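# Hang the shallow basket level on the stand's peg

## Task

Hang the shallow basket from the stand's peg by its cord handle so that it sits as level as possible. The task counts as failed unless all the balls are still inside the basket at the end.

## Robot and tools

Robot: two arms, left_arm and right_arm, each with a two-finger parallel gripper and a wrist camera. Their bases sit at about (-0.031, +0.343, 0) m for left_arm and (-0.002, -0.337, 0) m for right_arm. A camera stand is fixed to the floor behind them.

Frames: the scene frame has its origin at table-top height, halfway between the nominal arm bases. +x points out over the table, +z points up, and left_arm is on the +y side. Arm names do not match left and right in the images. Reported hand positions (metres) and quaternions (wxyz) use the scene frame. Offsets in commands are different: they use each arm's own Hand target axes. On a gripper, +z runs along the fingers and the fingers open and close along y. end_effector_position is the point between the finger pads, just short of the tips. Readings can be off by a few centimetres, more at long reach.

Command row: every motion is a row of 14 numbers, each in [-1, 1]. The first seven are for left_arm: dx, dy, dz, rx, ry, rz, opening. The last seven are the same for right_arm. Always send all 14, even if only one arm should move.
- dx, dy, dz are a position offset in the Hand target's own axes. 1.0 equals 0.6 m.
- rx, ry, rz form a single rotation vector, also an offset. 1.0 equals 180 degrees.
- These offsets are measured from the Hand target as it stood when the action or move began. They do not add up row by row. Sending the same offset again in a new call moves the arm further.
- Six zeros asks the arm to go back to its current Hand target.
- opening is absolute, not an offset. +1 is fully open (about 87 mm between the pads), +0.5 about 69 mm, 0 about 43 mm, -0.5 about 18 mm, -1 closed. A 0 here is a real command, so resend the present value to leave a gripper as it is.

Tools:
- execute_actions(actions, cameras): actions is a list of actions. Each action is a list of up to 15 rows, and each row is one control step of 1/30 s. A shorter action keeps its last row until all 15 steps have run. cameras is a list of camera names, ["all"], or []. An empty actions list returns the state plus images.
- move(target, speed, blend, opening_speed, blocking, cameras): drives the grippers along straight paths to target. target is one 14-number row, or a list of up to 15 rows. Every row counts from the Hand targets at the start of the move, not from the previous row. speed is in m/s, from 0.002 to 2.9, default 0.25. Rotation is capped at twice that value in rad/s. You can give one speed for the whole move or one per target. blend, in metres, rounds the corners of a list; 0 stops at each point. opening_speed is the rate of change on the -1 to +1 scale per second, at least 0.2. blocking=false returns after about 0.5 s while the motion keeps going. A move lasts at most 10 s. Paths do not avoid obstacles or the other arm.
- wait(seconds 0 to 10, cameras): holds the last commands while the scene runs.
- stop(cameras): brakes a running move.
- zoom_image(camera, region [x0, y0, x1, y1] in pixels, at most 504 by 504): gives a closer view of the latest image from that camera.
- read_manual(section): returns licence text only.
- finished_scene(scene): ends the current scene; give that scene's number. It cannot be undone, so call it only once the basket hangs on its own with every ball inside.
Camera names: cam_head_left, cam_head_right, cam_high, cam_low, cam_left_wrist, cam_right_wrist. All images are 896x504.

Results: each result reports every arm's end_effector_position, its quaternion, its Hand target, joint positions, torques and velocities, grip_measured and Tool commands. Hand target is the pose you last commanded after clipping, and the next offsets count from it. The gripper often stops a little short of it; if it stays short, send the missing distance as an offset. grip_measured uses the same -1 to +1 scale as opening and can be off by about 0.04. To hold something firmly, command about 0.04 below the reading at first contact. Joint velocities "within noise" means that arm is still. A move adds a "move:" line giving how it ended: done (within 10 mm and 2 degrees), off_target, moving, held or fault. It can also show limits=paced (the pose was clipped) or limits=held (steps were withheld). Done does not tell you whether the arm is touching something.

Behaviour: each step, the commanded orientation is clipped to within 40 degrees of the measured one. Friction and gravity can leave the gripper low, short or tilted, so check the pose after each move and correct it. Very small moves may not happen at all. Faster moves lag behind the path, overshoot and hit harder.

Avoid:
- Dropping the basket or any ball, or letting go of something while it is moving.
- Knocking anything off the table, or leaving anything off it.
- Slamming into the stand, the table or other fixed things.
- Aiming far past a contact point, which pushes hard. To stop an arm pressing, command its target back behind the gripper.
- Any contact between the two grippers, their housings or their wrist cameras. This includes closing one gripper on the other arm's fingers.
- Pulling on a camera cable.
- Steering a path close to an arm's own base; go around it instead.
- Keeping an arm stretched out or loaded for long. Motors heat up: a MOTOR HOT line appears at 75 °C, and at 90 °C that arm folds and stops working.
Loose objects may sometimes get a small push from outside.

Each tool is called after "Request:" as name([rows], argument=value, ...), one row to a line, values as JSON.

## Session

Request:
execute_actions(actions=[])

Request:
zoom_image(camera="cam_high", region=[260, 90, 560, 390])

Request:
zoom_image(camera="cam_head_left", region=[300, 160, 600, 400])

Request:
zoom_image(camera="cam_head_right", region=[300, 160, 600, 400])

Scene clock: 0.00 s.
left_arm: end_effector_position=(+0.3336, +0.3137, +0.0521) grip_measured=+0.976 end_effector_quat_wxyz=(+0.605, +0.024, +0.795, -0.040) | right_arm: end_effector_position=(+0.3666, -0.3626, +0.0739) grip_measured=+1.000 end_effector_quat_wxyz=(+0.653, +0.063, +0.753, -0.039)
Joint positions: left_arm=[-0.027 1.535 0.244 1.022 0.031 -0.027 0.988] | right_arm=[-0.03 1.564 0.207 1.212 0.126 0.041 1]
Joint velocities: within noise
Joint torques (N m): no reading
Heat: left arm: 29 °C; right arm: 28 °C.
Hand target: left_arm +0.3381, +0.3134, +0.0604; +0.615, +0.024, +0.787, -0.040 | right_arm +0.3680, -0.3626, +0.0762; +0.656, +0.063, +0.751, -0.039
Tool commands: left_gripper/opening=+1.0 right_gripper/opening=+1.0
camera_calibration:
cam_left_wrist: T_world_to_cam=[[-0.109693, -0.992724, 0.0496612, 0.342334], [-0.905816, 0.0792696, -0.41619, 0.319207], [0.409226, -0.090637, -0.90792, 0.0817278], [0, 0, 0, 1]] pos_world=[0.293249, 0.321947, 0.190052]
cam_right_wrist: T_world_to_cam=[[-0.144276, -0.989523, -0.00542051, -0.309536], [-0.831293, 0.124173, -0.541787, 0.413992], [0.536784, -0.0736609, -0.840498, -0.0157291], [0, 0, 0, 1]] pos_world=[0.307933, -0.358858, 0.209398]

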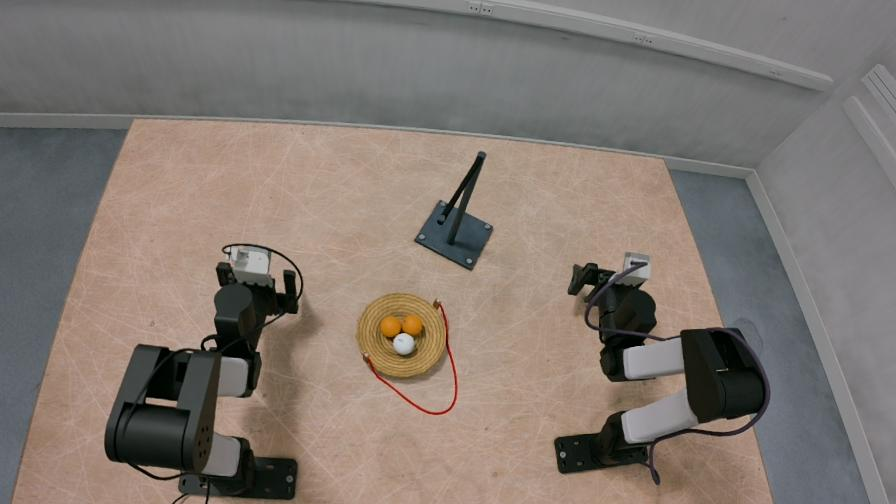

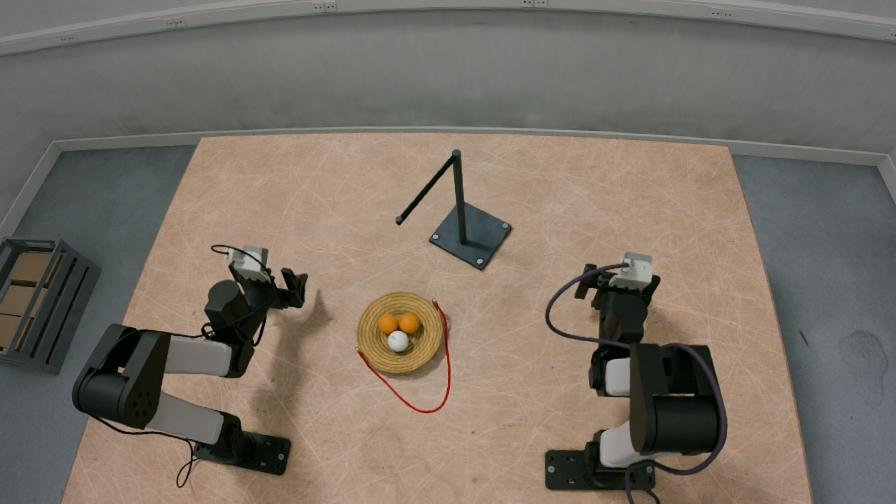

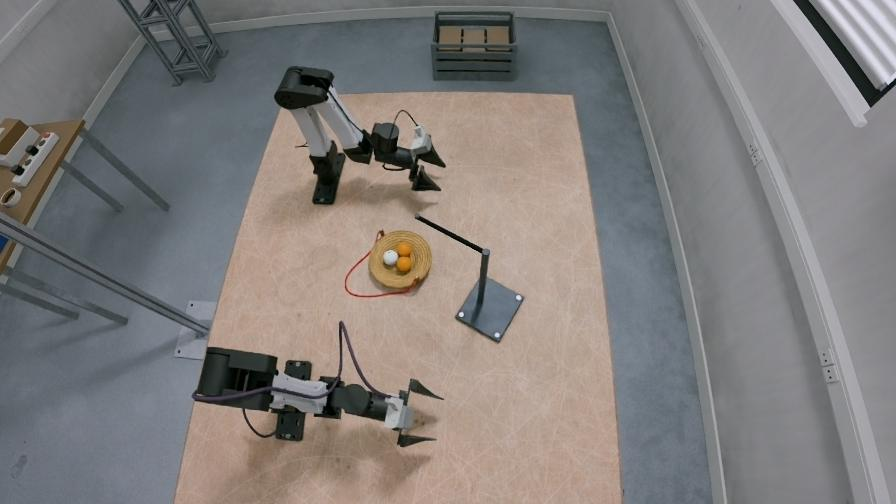

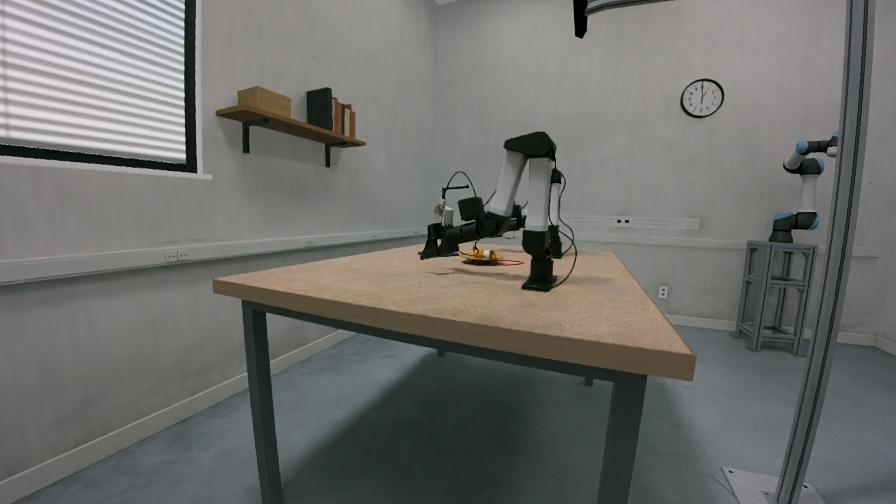

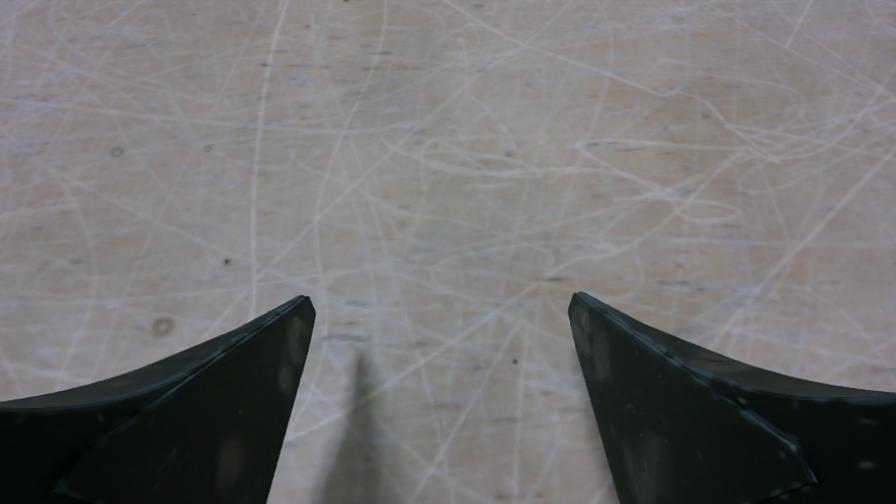

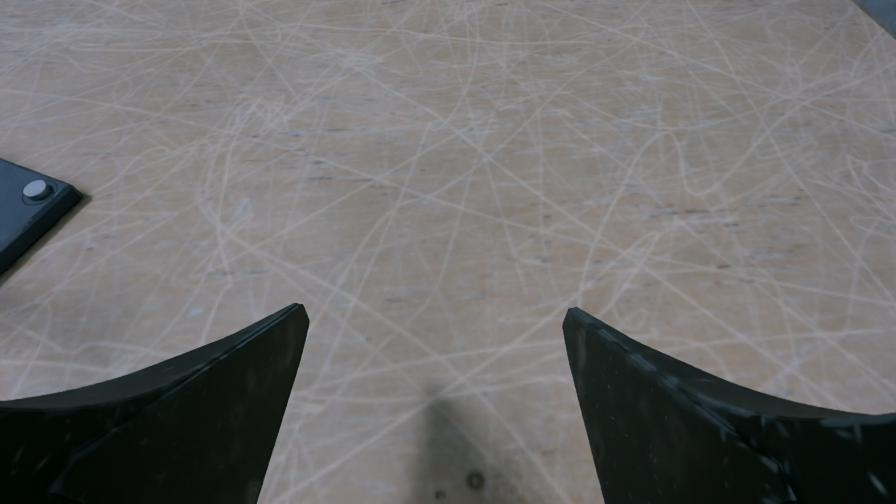

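Scaled by 1.680 from the camera's 896x504 image, which has a finer 1280x720 frame.

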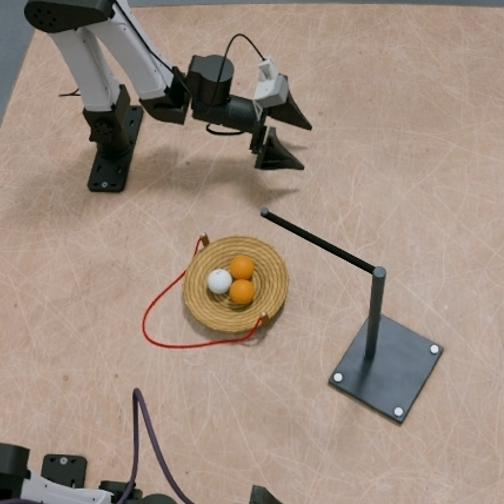

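Scaled by 1.680 from the camera's 896x504 image, which has a finer 1280x720 frame.

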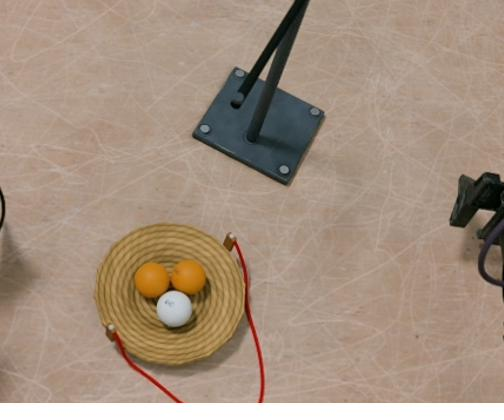

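Scaled by 1.680 from the camera's 896x504 image, which has a finer 1280x720 frame.

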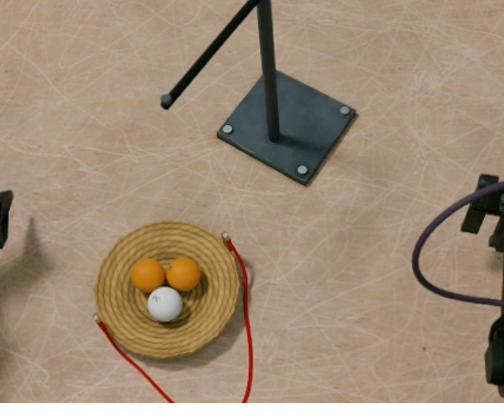

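Request:
zoom_image(camera="cam_head_left", region=[350, 290, 480, 425])

Request:
zoom_image(camera="cam_head_right", region=[345, 290, 475, 425])

Scaled by 3.733 from the camera's 896x504 image, which has a finer 1280x720 frame.

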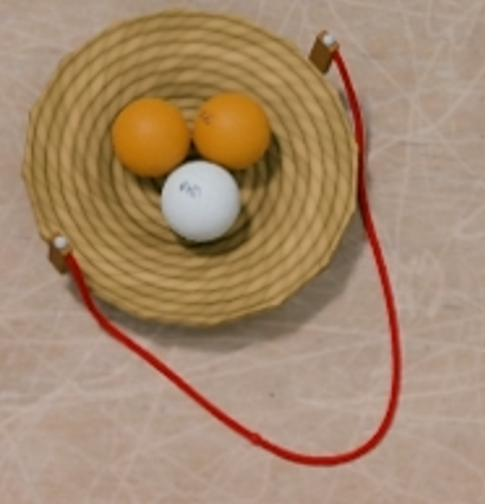

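Scaled by 3.733 from the camera's 896x504 image, which has a finer 1280x720 frame.

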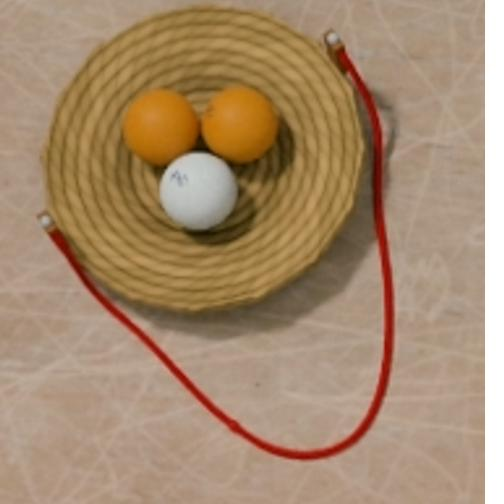

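Request:
move([
  [0, 0, 0, 0, 0, 0, 1, -0.1853, 0.0917, -0.1538, 0.005, 0.4567, -0.0072, 0.3],
  [0, 0, 0, 0, 0, 0, 1, -0.0252, 0.472, -0.5158, -0.5611, 0.1672, -0.6478, 0.3],
], speed=0.4, blend=[0.05, 0], cameras=["cam_right_wrist", "cam_head_right"])

Scene clock: 163.63 s.
left_arm: end_effector_position=(+0.3336, +0.3137, +0.0521) grip_measured=+0.976 end_effector_quat_wxyz=(+0.605, +0.024, +0.795, -0.040) | right_arm: end_effector_position=(+0.1079, -0.0493, +0.1417) grip_measured=+0.300 end_effector_quat_wxyz=(+0.005, +0.937, -0.350, +0.005)
Joint positions: left_arm=[-0.027 1.535 0.244 1.022 0.031 -0.027 0.988] | right_arm=[1.318 1.783 1.618 -1.418 0.01 -1.094 0.65]
Joint torques (N m): left_arm=[-0.24 -5.27 5.04 1.79 0.08 -0.28] | right_arm=[0.23 -4.77 7.19 0.32 -0.11 -0.14]
Heat: left arm: 36 °C; right arm: 32 °C.
Hand target: left_arm +0.3381, +0.3134, +0.0604; +0.615, +0.024, +0.787, -0.040 | right_arm +0.1076, -0.0397, +0.1405; +0.000, +0.940, -0.342, -0.001
Off the commanded pose: left_arm 0.009 m, 2 deg | right_arm 0.010 m, 1 deg.
move: done
camera_calibration:
cam_right_wrist: T_world_to_cam=[[0.642034, 0.766661, -0.00486618, -0.0348007], [0.49752, -0.411798, 0.763476, -0.157903], [0.583324, -0.492599, -0.645817, 0.149996], [0, 0, 0, 1]] pos_world=[0.0134072, 0.0355438, 0.217256]
Images, in order (width x height): cam_head_right 896x504, cam_right_wrist 896x504.

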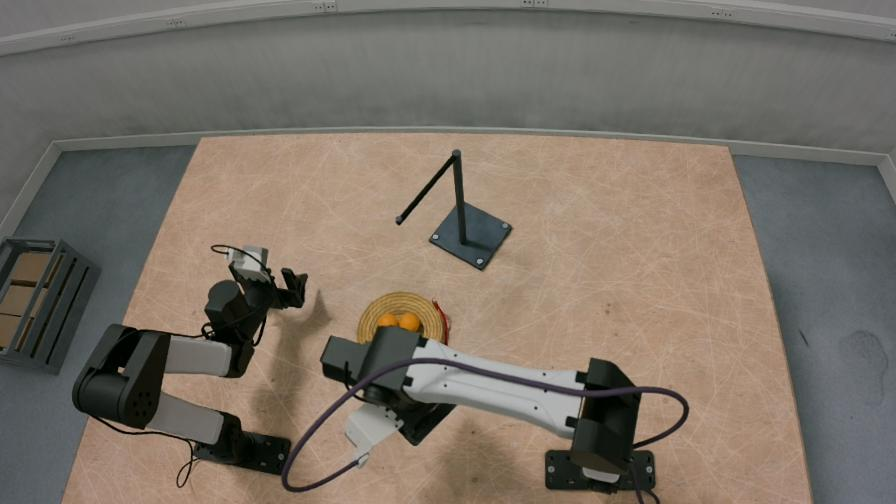

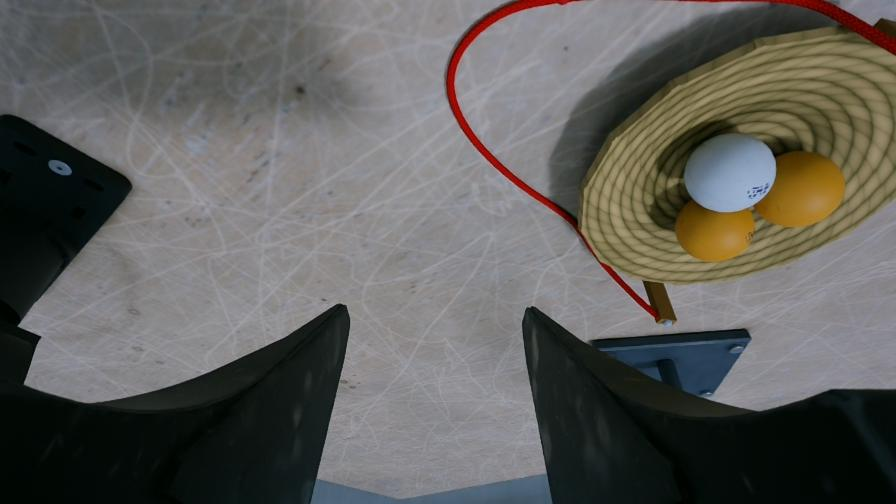

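Request:
move(target=[0, 0, 0, 0, 0, 0, 1, -0.0197, -0.01, 0.1758, 0, 0, 0, 0.0], speed=0.15, cameras=["cam_right_wrist"])

Scene clock: 190.17 s.
left_arm: end_effector_position=(+0.3336, +0.3137, +0.0521) grip_measured=+0.976 end_effector_quat_wxyz=(+0.605, +0.024, +0.795, -0.040) | right_arm: end_effector_position=(+0.1069, -0.0266, +0.0434) grip_measured=+0.000 end_effector_quat_wxyz=(-0.009, +0.940, -0.340, +0.004)
Joint positions: left_arm=[-0.027 1.535 0.244 1.022 0.031 -0.027 0.988] | right_arm=[1.337 1.876 1.345 -1.022 0.01 -1.095 0.5]
Joint torques (N m): left_arm=[-0.2 -5.24 4.96 1.79 0.11 -0.25] | right_arm=[0.53 -5.63 4.46 0.38 -0.11 0.14]
Heat: left arm: 37 °C; right arm: 34 °C.
Hand target: left_arm +0.3381, +0.3134, +0.0604; +0.615, +0.024, +0.787, -0.040 | right_arm +0.1022, -0.0275, +0.0349; +0.000, +0.940, -0.342, -0.001
Off the commanded pose: left_arm 0.009 m, 2 deg | right_arm 0.010 m, 1 deg.
move: done
camera_calibration:
cam_right_wrist: T_world_to_cam=[[0.626374, 0.779236, 0.021135, -0.0511785], [0.500964, -0.423167, 0.75496, -0.0733524], [0.597236, -0.4623, -0.65543, 0.0979687], [0, 0, 0, 1]] pos_world=[0.0102933, 0.0541307, 0.120671]
Images, in order (width x height): cam_right_wrist 896x504.

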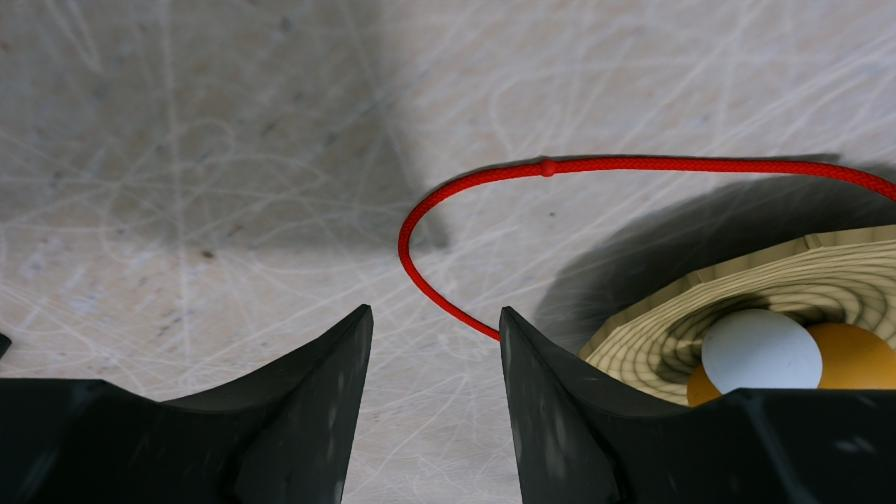

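Request:
move(target=[0, 0, 0, 0, 0, 0, 1, 0.0198, 0.028, 0.0132, 0, 0, 0, 0.0], speed=0.1, cameras=["cam_right_wrist"])

Scene clock: 210.73 s.
left_arm: end_effector_position=(+0.3336, +0.3137, +0.0521) grip_measured=+0.976 end_effector_quat_wxyz=(+0.605, +0.024, +0.795, -0.040) | right_arm: end_effector_position=(+0.1017, -0.0498, +0.0200) grip_measured=+0.000 end_effector_quat_wxyz=(+0.017, +0.940, -0.340, +0.007)
Joint positions: left_arm=[-0.027 1.535 0.244 1.022 0.031 -0.027 0.988] | right_arm=[1.337 1.869 1.232 -0.968 0.01 -1.095 0.5]
Joint torques (N m): left_arm=[-0.14 -5.24 5.11 1.79 0.09 -0.26] | right_arm=[-0.2 -9.48 4.01 0.31 -0.1 0.04]
Heat: left arm: 37 °C; right arm: 33 °C.
Hand target: left_arm +0.3381, +0.3134, +0.0604; +0.615, +0.024, +0.787, -0.040 | right_arm +0.1005, -0.0479, +0.0270; +0.000, +0.940, -0.342, -0.001
Off the commanded pose: left_arm 0.009 m, 2 deg | right_arm 0.007 m, 2 deg.
move: done
camera_calibration:
cam_right_wrist: T_world_to_cam=[[0.626334, 0.77914, -0.0254243, -0.0284391], [0.509566, -0.384511, 0.769736, -0.0622363], [0.589956, -0.495067, -0.637856, 0.0737807], [0, 0, 0, 1]] pos_world=[0.00599848, 0.0347539, 0.0942439]
Images, in order (width x height): cam_right_wrist 896x504.

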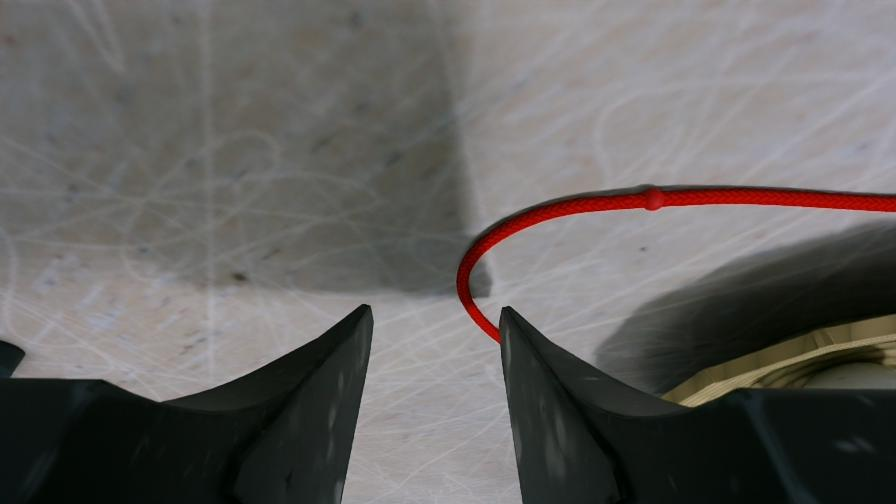

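Request:
move(target=[0, 0, 0, 0, 0, 0, 1, -0.0075, -0.0144, 0, 0, 0, 0, 0.0], speed=0.1, cameras=["cam_right_wrist"])

Scene clock: 220.00 s.
left_arm: end_effector_position=(+0.3336, +0.3137, +0.0521) grip_measured=+0.976 end_effector_quat_wxyz=(+0.605, +0.024, +0.795, -0.040) | right_arm: end_effector_position=(+0.1023, -0.0474, +0.0214) grip_measured=+0.000 end_effector_quat_wxyz=(+0.013, +0.940, -0.340, +0.007)
Joint positions: left_arm=[-0.027 1.535 0.244 1.022 0.031 -0.027 0.988] | right_arm=[1.337 1.869 1.239 -0.968 0.01 -1.095 0.5]
Joint torques (N m): left_arm=[-0.28 -5.29 5.16 1.79 0.08 -0.25] | right_arm=[-0.2 -6.95 6.98 0.19 -0.1 0.03]
Heat: left arm: 37 °C; right arm: 33 °C.
Hand target: left_arm +0.3381, +0.3134, +0.0604; +0.615, +0.024, +0.787, -0.040 | right_arm +0.1027, -0.0384, +0.0271; +0.000, +0.940, -0.342, -0.001
Off the commanded pose: left_arm 0.009 m, 2 deg | right_arm 0.011 m, 2 deg.
move: off_target (right_arm)
camera_calibration:
cam_right_wrist: T_world_to_cam=[[0.626396, 0.779276, -0.018906, -0.0307527], [0.50835, -0.389994, 0.767779, -0.0627022], [0.590938, -0.490544, -0.640436, 0.0757106], [0, 0, 0, 1]] pos_world=[0.00639781, 0.0366507, 0.0960478]
Images, in order (width x height): cam_right_wrist 896x504.

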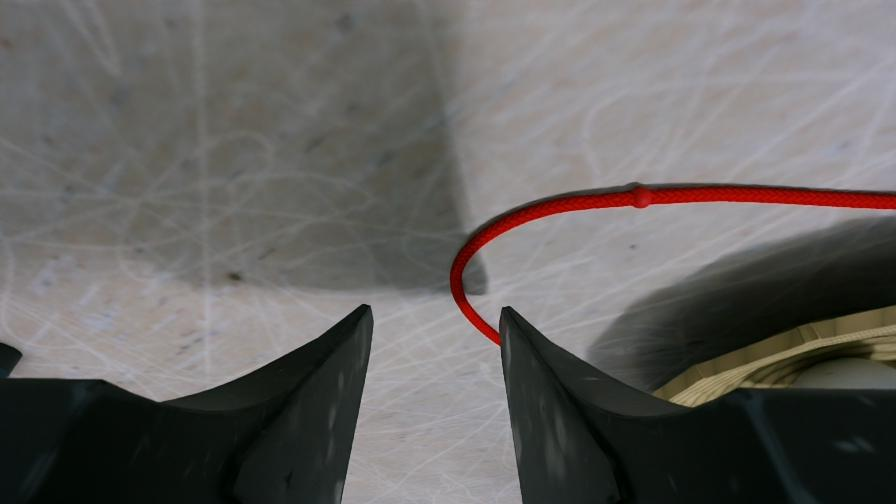

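Request:
move(target=[0, 0, 0, 0, 0, 0, 1, -0.0064, -0.0077, 0, 0, 0, 0, 0.0], speed=0.1)

Scene clock: 224.80 s.
left_arm: end_effector_position=(+0.3336, +0.3137, +0.0521) grip_measured=+0.976 end_effector_quat_wxyz=(+0.605, +0.024, +0.795, -0.040) | right_arm: end_effector_position=(+0.1043, -0.0383, +0.0272) grip_measured=+0.000 end_effector_quat_wxyz=(+0.000, +0.940, -0.340, +0.005)
Joint positions: left_arm=[-0.027 1.535 0.244 1.022 0.031 -0.027 0.988] | right_arm=[1.337 1.869 1.266 -0.968 0.01 -1.095 0.5]
Joint torques (N m): left_arm=[-0.21 -5.38 5.07 1.8 0.08 -0.28] | right_arm=[0.17 -5.44 7.09 0.19 -0.11 0.09]
Heat: left arm: 37 °C; right arm: 33 °C.
Hand target: left_arm +0.3381, +0.3134, +0.0604; +0.615, +0.024, +0.787, -0.040 | right_arm +0.1027, -0.0324, +0.0270; +0.000, +0.940, -0.342, -0.001
Off the commanded pose: left_arm 0.009 m, 2 deg | right_arm 0.006 m, 1 deg.
move: done

Request:
move([
  [0, 0, 0, 0, 0, 0, 1, 0.0012, 0.0007, 0.04, 0, 0, 0, 0.0],
  [0, 0, 0, 0, 0, 0, 1, 0.0012, 0.0007, 0.04, 0, 0, 0, -1],
], speed=0.08, opening_speed=1.0, cameras=["cam_right_wrist"])

Scene clock: 235.83 s.
left_arm: end_effector_position=(+0.3336, +0.3137, +0.0521) grip_measured=+0.976 end_effector_quat_wxyz=(+0.605, +0.024, +0.795, -0.040) | right_arm: end_effector_position=(+0.1061, -0.0301, +0.0127) grip_measured=-0.990 end_effector_quat_wxyz=(-0.012, +0.940, -0.340, +0.003)
Joint positions: left_arm=[-0.027 1.535 0.244 1.022 0.031 -0.027 0.988] | right_arm=[1.337 1.899 1.246 -0.895 0.01 -1.095 0.005]
Joint torques (N m): left_arm=[-0.17 -5.27 5.15 1.79 0.07 -0.24] | right_arm=[0.1 -5.39 4.18 0.39 -0.11 0.07]
Heat: left arm: 37 °C; right arm: 34 °C.
Hand target: left_arm +0.3381, +0.3134, +0.0604; +0.615, +0.024, +0.787, -0.040 | right_arm +0.1029, -0.0332, +0.0031; +0.000, +0.940, -0.342, -0.001
Off the commanded pose: left_arm 0.009 m, 2 deg | right_arm 0.011 m, 1 deg.
move: off_target (right_arm); target 2's new opening was sent with right_arm's hand 0.011 m and 1 deg from that target
camera_calibration:
cam_right_wrist: T_world_to_cam=[[0.626333, 0.779124, 0.0259215, -0.0473571], [0.500078, -0.427073, 0.753346, -0.0512536], [0.598021, -0.458883, -0.657113, 0.0767521], [0, 0, 0, 1]] pos_world=[0.00939277, 0.0502282, 0.0902741]
Images, in order (width x height): cam_right_wrist 896x504.

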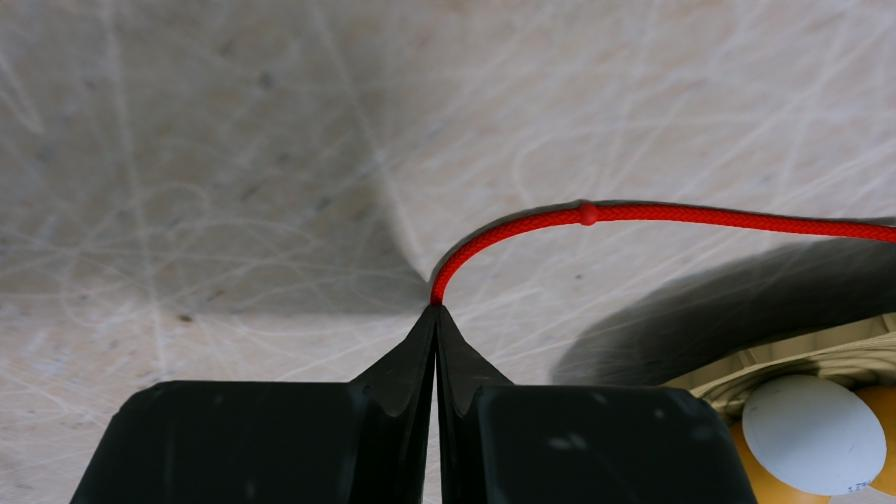

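Request:
move([
  [0, 0, 0, 0, 0, 0, 1, 0, 0, 0, 0, 0, 0, 0.0],
  [0, 0, 0, 0, 0, 0, 1, 0.0063, 0.0138, 0.015, 0, 0, 0, 0.0],
], speed=0.06, opening_speed=1.5, cameras=["cam_right_wrist"])

Scene clock: 246.40 s.
left_arm: end_effector_position=(+0.3336, +0.3137, +0.0521) grip_measured=+0.976 end_effector_quat_wxyz=(+0.605, +0.024, +0.795, -0.040) | right_arm: end_effector_position=(+0.1063, -0.0334, +0.0090) grip_measured=+0.000 end_effector_quat_wxyz=(-0.016, +0.940, -0.340, +0.006)
Joint positions: left_arm=[-0.027 1.535 0.244 1.022 0.031 -0.027 0.988] | right_arm=[1.337 1.888 1.214 -0.867 0.015 -1.095 0.5]
Joint torques (N m): left_arm=[-0.1 -5.27 5.01 1.76 0.1 -0.25] | right_arm=[0.23 -5.64 1.88 0.53 -0.15 0.1]
Heat: left arm: 38 °C; right arm: 33 °C.
Hand target: left_arm +0.3381, +0.3134, +0.0604; +0.615, +0.024, +0.787, -0.040 | right_arm +0.1005, -0.0419, -0.0059; +0.000, +0.940, -0.342, -0.001
Off the commanded pose: left_arm 0.009 m, 2 deg | right_arm 0.018 m, 2 deg.
move: off_target (right_arm)
camera_calibration:
cam_right_wrist: T_world_to_cam=[[0.626259, 0.778836, 0.0348373, -0.0449408], [0.494848, -0.43164, 0.754196, -0.0496365], [0.602432, -0.455083, -0.655725, 0.0724022], [0, 0, 0, 1]] pos_world=[0.0090896, 0.0465254, 0.0864772]
Images, in order (width x height): cam_right_wrist 896x504.

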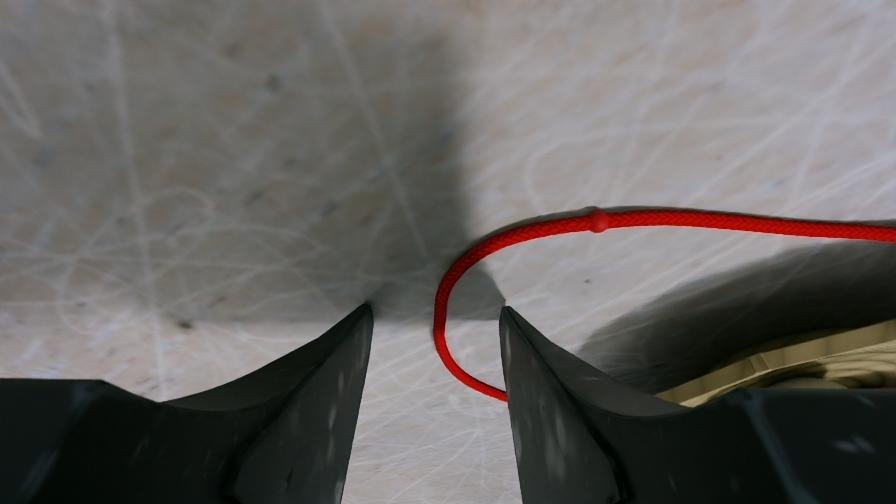

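Request:
move(target=[0, 0, 0, 0, 0, 0, 1, 0.005, 0, 0.01, 0, 0, 0, 0.0], speed=0.05)

Scene clock: 265.60 s.
left_arm: end_effector_position=(+0.3336, +0.3137, +0.0521) grip_measured=+0.976 end_effector_quat_wxyz=(+0.605, +0.024, +0.795, -0.040) | right_arm: end_effector_position=(+0.1063, -0.0336, +0.0089) grip_measured=+0.000 end_effector_quat_wxyz=(-0.021, +0.940, -0.340, +0.005)
Joint positions: left_arm=[-0.027 1.535 0.244 1.022 0.031 -0.027 0.988] | right_arm=[1.337 1.878 1.201 -0.854 0.015 -1.095 0.5]
Joint torques (N m): left_arm=[-0.23 -5.23 5.19 1.79 0.07 -0.25] | right_arm=[-0.54 -4.55 1.42 0.66 -0.16 0]
Heat: left arm: 38 °C; right arm: 33 °C.
Hand target: left_arm +0.3381, +0.3134, +0.0604; +0.615, +0.024, +0.787, -0.040 | right_arm +0.1028, -0.0438, -0.0119; +0.000, +0.940, -0.342, -0.001
Off the commanded pose: left_arm 0.009 m, 2 deg | right_arm 0.023 m, 2 deg.
move: off_target (right_arm)

Request:
move([
  [0, 0, 0, 0, 0, 0, 1, 0, 0, 0, 0, 0, 0, -1],
  [0, 0, 0, 0, 0, 0, 1, -0.0065, -0.0168, -0.08, 0, 0, 0, -1],
], speed=0.08, opening_speed=1.0, cameras=["cam_right_wrist"])

Scene clock: 346.47 s.
left_arm: end_effector_position=(+0.3336, +0.3137, +0.0521) grip_measured=+0.976 end_effector_quat_wxyz=(+0.605, +0.024, +0.795, -0.040) | right_arm: end_effector_position=(+0.1033, -0.0385, +0.0303) grip_measured=-0.898 end_effector_quat_wxyz=(+0.007, +0.940, -0.342, +0.003)
Joint positions: left_arm=[-0.027 1.535 0.244 1.022 0.031 -0.027 0.988] | right_arm=[1.337 1.876 1.288 -0.997 0.005 -1.091 0.051]
Joint torques (N m): left_arm=[-0.14 -5.26 4.94 1.77 0.05 -0.25] | right_arm=[-0.85 -6.97 6.99 0.13 -0.06 -0.08]
Heat: left arm: 39 °C; right arm: 32 °C.
Hand target: left_arm +0.3381, +0.3134, +0.0604; +0.615, +0.024, +0.787, -0.040 | right_arm +0.1063, -0.0337, +0.0361; +0.000, +0.940, -0.342, -0.001
Off the commanded pose: left_arm 0.009 m, 2 deg | right_arm 0.008 m, 1 deg.
move: done
camera_calibration:
cam_right_wrist: T_world_to_cam=[[0.629419, 0.777017, -0.00871396, -0.0387501], [0.508118, -0.403063, 0.761154, -0.0668821], [0.587918, -0.483513, -0.648512, 0.0860212], [0, 0, 0, 1]] pos_world=[0.00780073, 0.0447442, 0.106356]
Images, in order (width x height): cam_right_wrist 896x504.

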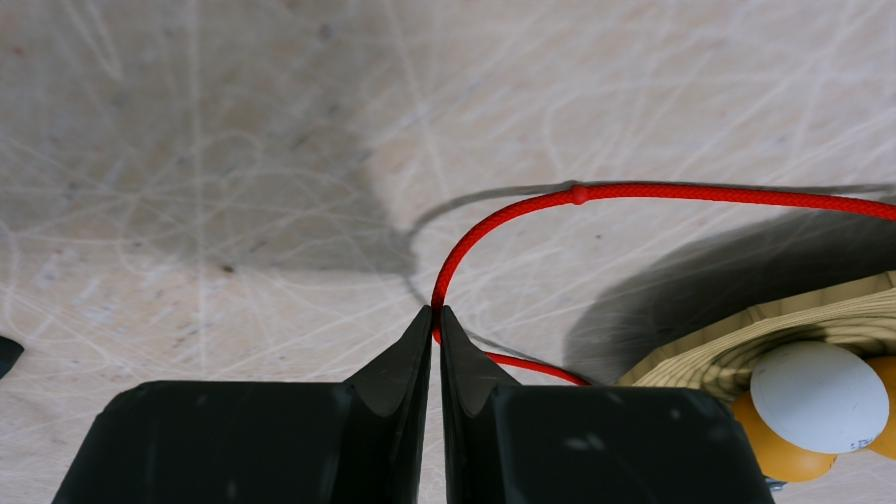

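Request:
move([
  [0, 0, 0, 0, 0, 0, 1, 0, 0, -0.1167, 0, 0, 0, -1],
  [0, 0, 0, 0, 0, 0, 1, 0.078, -0.2584, -0.2732, 0.277, 0.0242, 0.0518, -1],
], speed=0.15, blend=[0.03, 0], cameras=["cam_high", "cam_head_left", "cam_right_wrist"])

Scene clock: 358.27 s.
left_arm: end_effector_position=(+0.3336, +0.3137, +0.0521) grip_measured=+0.976 end_effector_quat_wxyz=(+0.605, +0.024, +0.795, -0.040) | right_arm: end_effector_position=(+0.2387, +0.0615, +0.1882) grip_measured=-0.898 end_effector_quat_wxyz=(-0.371, +0.828, -0.383, +0.171)
Joint positions: left_arm=[-0.027 1.535 0.244 1.022 0.031 -0.027 0.988] | right_arm=[1.237 1.724 1.421 -0.504 0.397 -1.185 0.051]
Joint torques (N m): left_arm=[-0.23 -5.2 5.03 1.81 0.08 -0.24] | right_arm=[-0.7 -9.46 5.11 1.61 0.24 -0.07]
Heat: left arm: 40 °C; right arm: 34 °C.
Hand target: left_arm +0.3381, +0.3134, +0.0604; +0.615, +0.024, +0.787, -0.040 | right_arm +0.2419, +0.0551, +0.1998; -0.383, +0.822, -0.383, +0.178
Off the commanded pose: left_arm 0.009 m, 2 deg | right_arm 0.014 m, 2 deg.
move: off_target (right_arm)
camera_calibration:
cam_right_wrist: T_world_to_cam=[[0.495718, 0.443133, 0.746925, -0.290193], [0.00289008, -0.86087, 0.508816, -0.0192309], [0.868479, -0.25007, -0.42803, 0.0342967], [0, 0, 0, 1]] pos_world=[0.114123, 0.120615, 0.241217]
Images, in order (width x height): cam_head_left 896x504, cam_high 896x504, cam_right_wrist 896x504.

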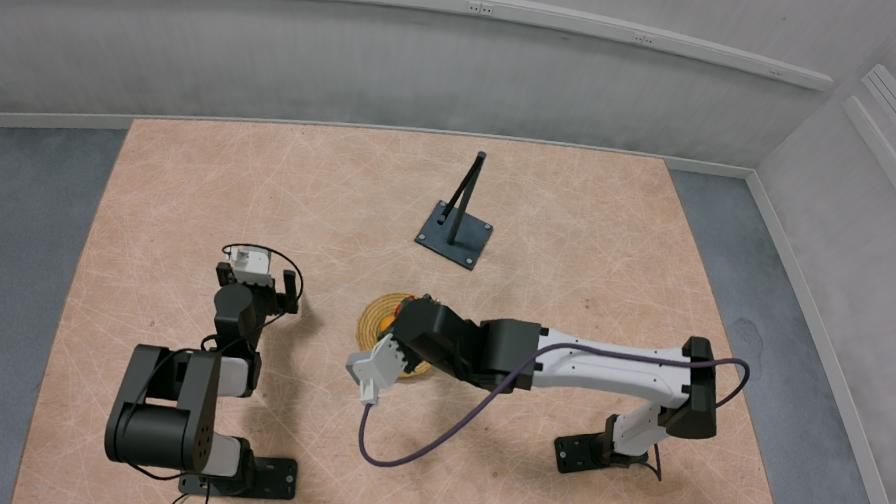

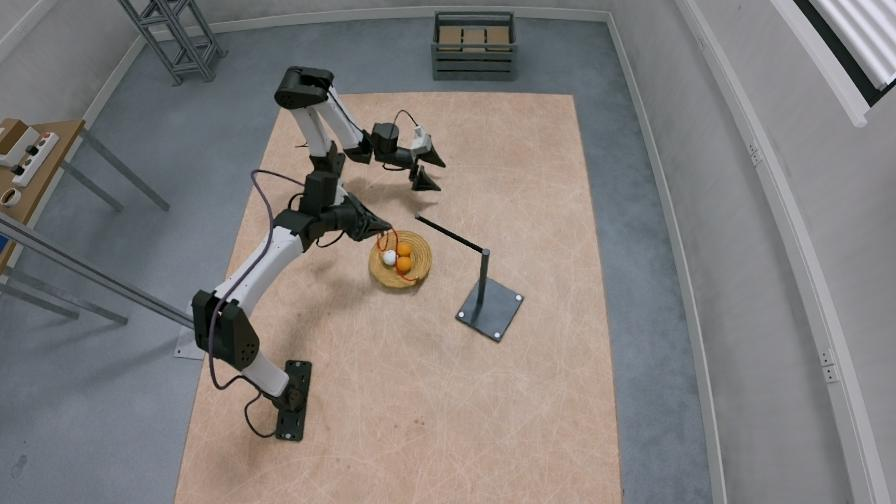

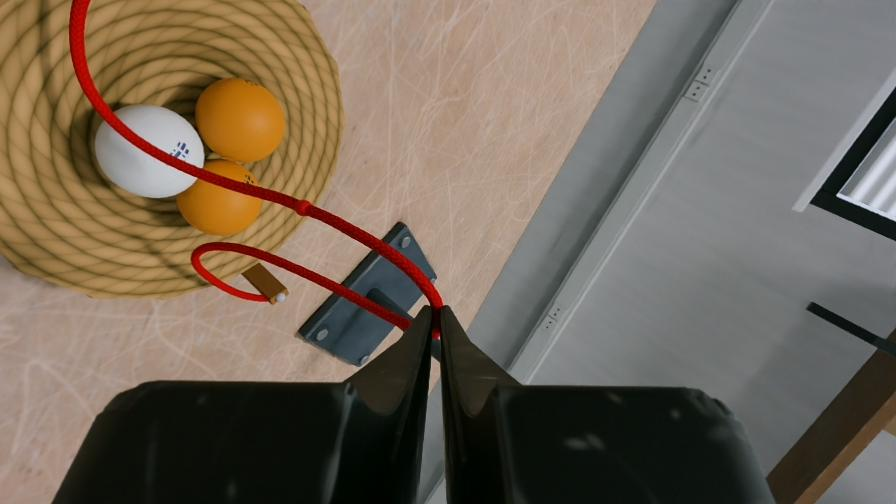

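Request:
move([
  [0, 0, 0, 0, 0, 0, 1, 0.0053, -0.0886, -0.0764, 0, 0, 0, -1],
  [0, 0, 0, 0, 0, 0, 1, 0.0113, -0.1895, -0.1635, 0, 0, 0, -1],
], speed=[0.15, 0.05], blend=[0.02, 0], cameras=["cam_high", "cam_low", "cam_head_left", "cam_head_right", "cam_right_wrist"])

Request:
zoom_image(camera="cam_high", region=[320, 160, 480, 320])

Request:
zoom_image(camera="cam_low", region=[430, 160, 550, 270])

Scene clock: 374.47 s.
left_arm: end_effector_position=(+0.3336, +0.3137, +0.0521) grip_measured=+0.976 end_effector_quat_wxyz=(+0.605, +0.024, +0.795, -0.040) | right_arm: end_effector_position=(+0.2394, +0.0442, +0.3430) grip_measured=-0.898 end_effector_quat_wxyz=(-0.373, +0.826, -0.385, +0.175)
Joint positions: left_arm=[-0.027 1.535 0.244 1.022 0.031 -0.027 0.988] | right_arm=[1.224 1.83 2.194 -1.162 0.397 -1.194 0.051]
Joint torques (N m): left_arm=[-0.1 -5.23 4.97 1.79 0.11 -0.27] | right_arm=[-0.76 -5.53 8.06 1.59 0.14 -0.09]
Heat: left arm: 40 °C; right arm: 35 °C.
Hand target: left_arm +0.3381, +0.3134, +0.0604; +0.615, +0.024, +0.787, -0.040 | right_arm +0.2449, +0.0485, +0.3500; -0.383, +0.822, -0.383, +0.178
Off the commanded pose: left_arm 0.009 m, 2 deg | right_arm 0.010 m, 1 deg.
move: done
camera_calibration:
cam_right_wrist: T_world_to_cam=[[0.493215, 0.437703, 0.751768, -0.39927], [-0.00725272, -0.862094, 0.506697, -0.10975], [0.869877, -0.255363, -0.422023, 0.0934722], [0, 0, 0, 1]] pos_world=[0.11482, 0.104016, 0.395216]
Images, in order (width x height): cam_head_left 896x504, cam_head_right 896x504, cam_high 896x504, cam_low 896x504, cam_right_wrist 896x504.

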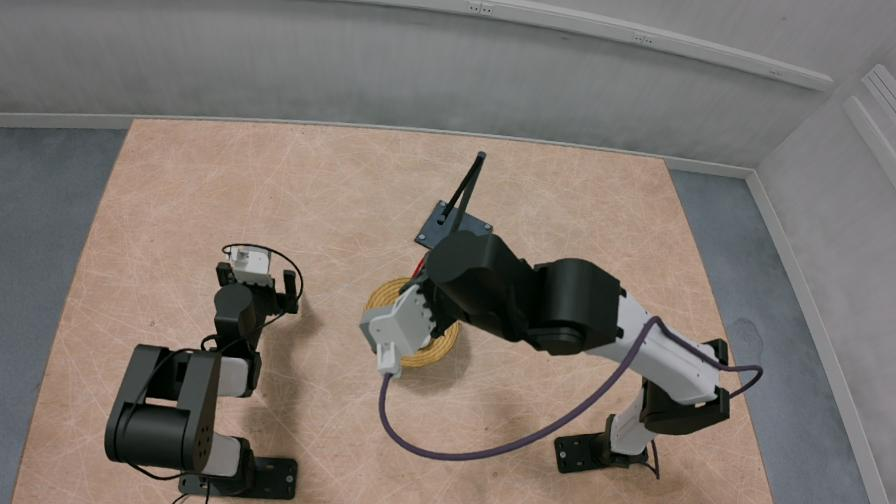

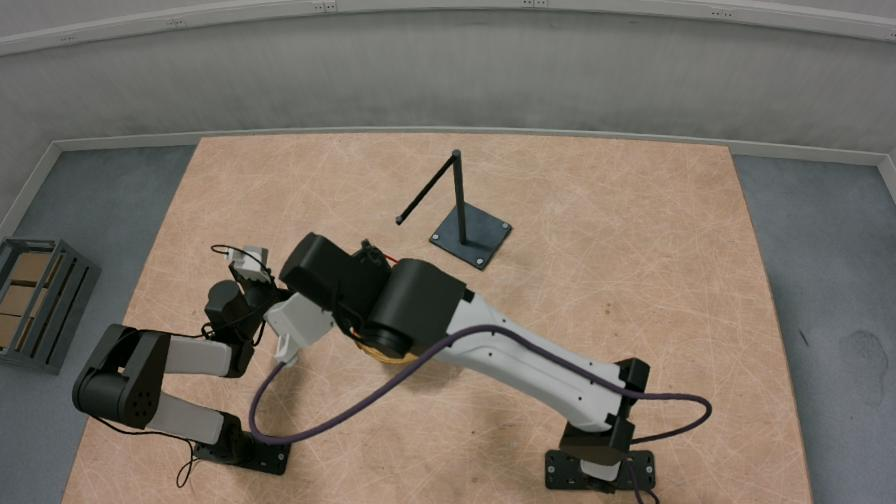

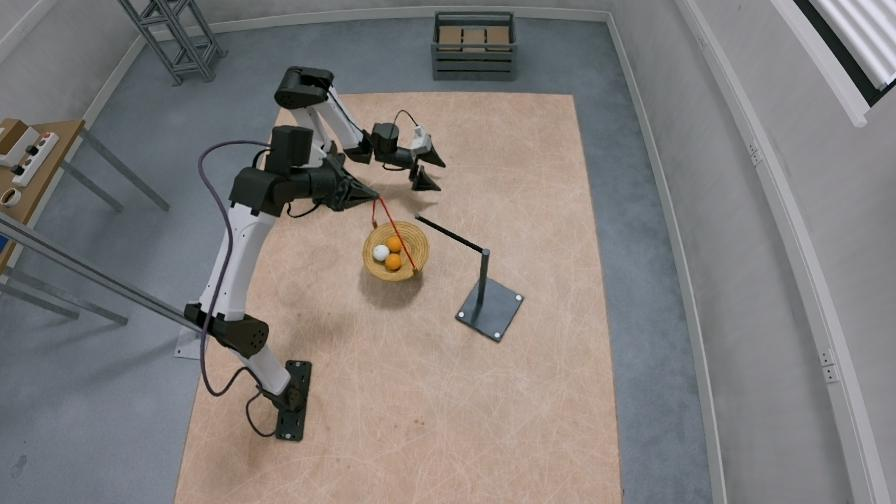

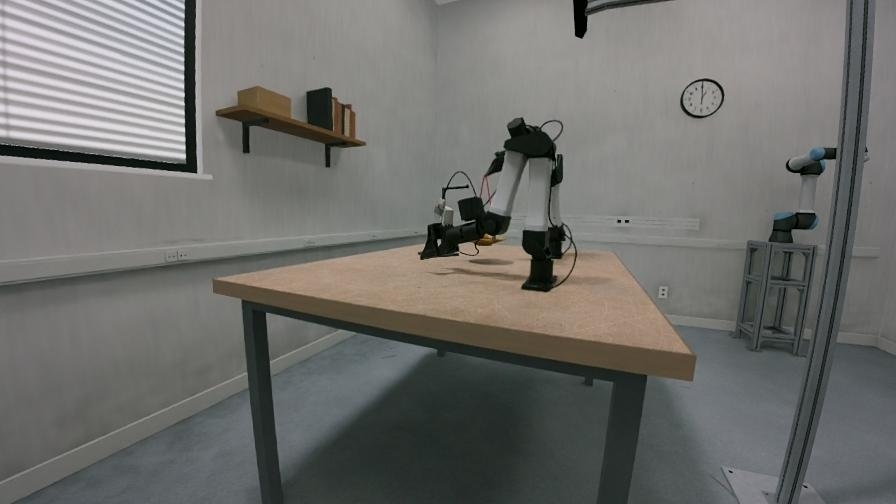

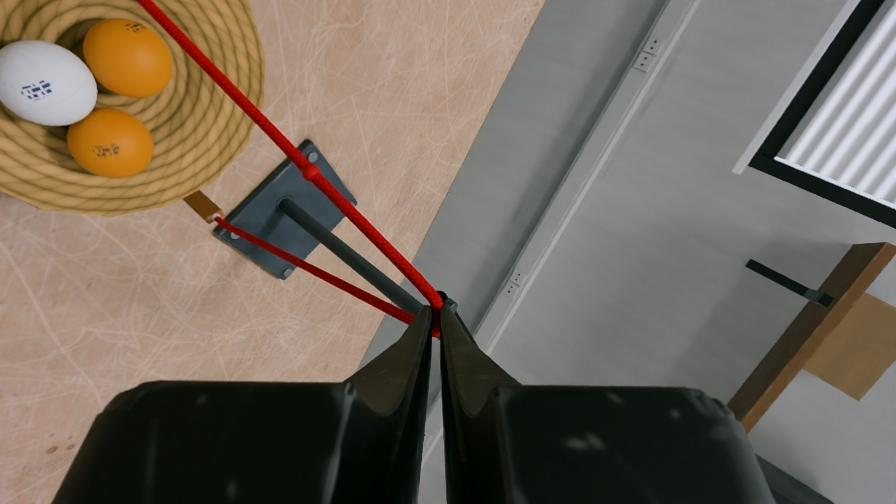

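Scaled by 3.150 from the camera's 896x504 image, which has a finer 1280x720 frame.

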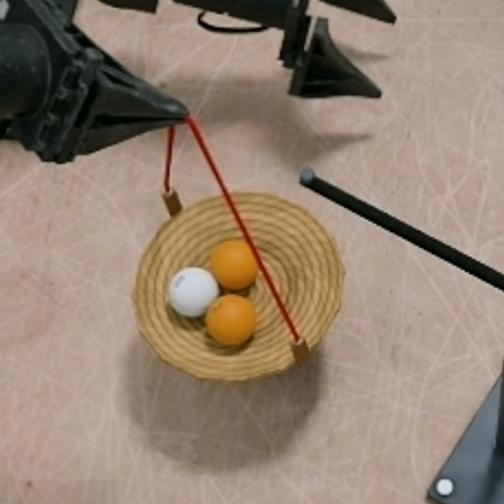

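Scaled by 4.200 from the camera's 896x504 image, which has a finer 1280x720 frame.

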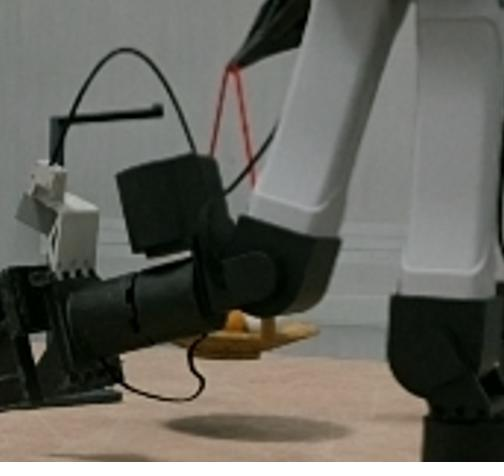

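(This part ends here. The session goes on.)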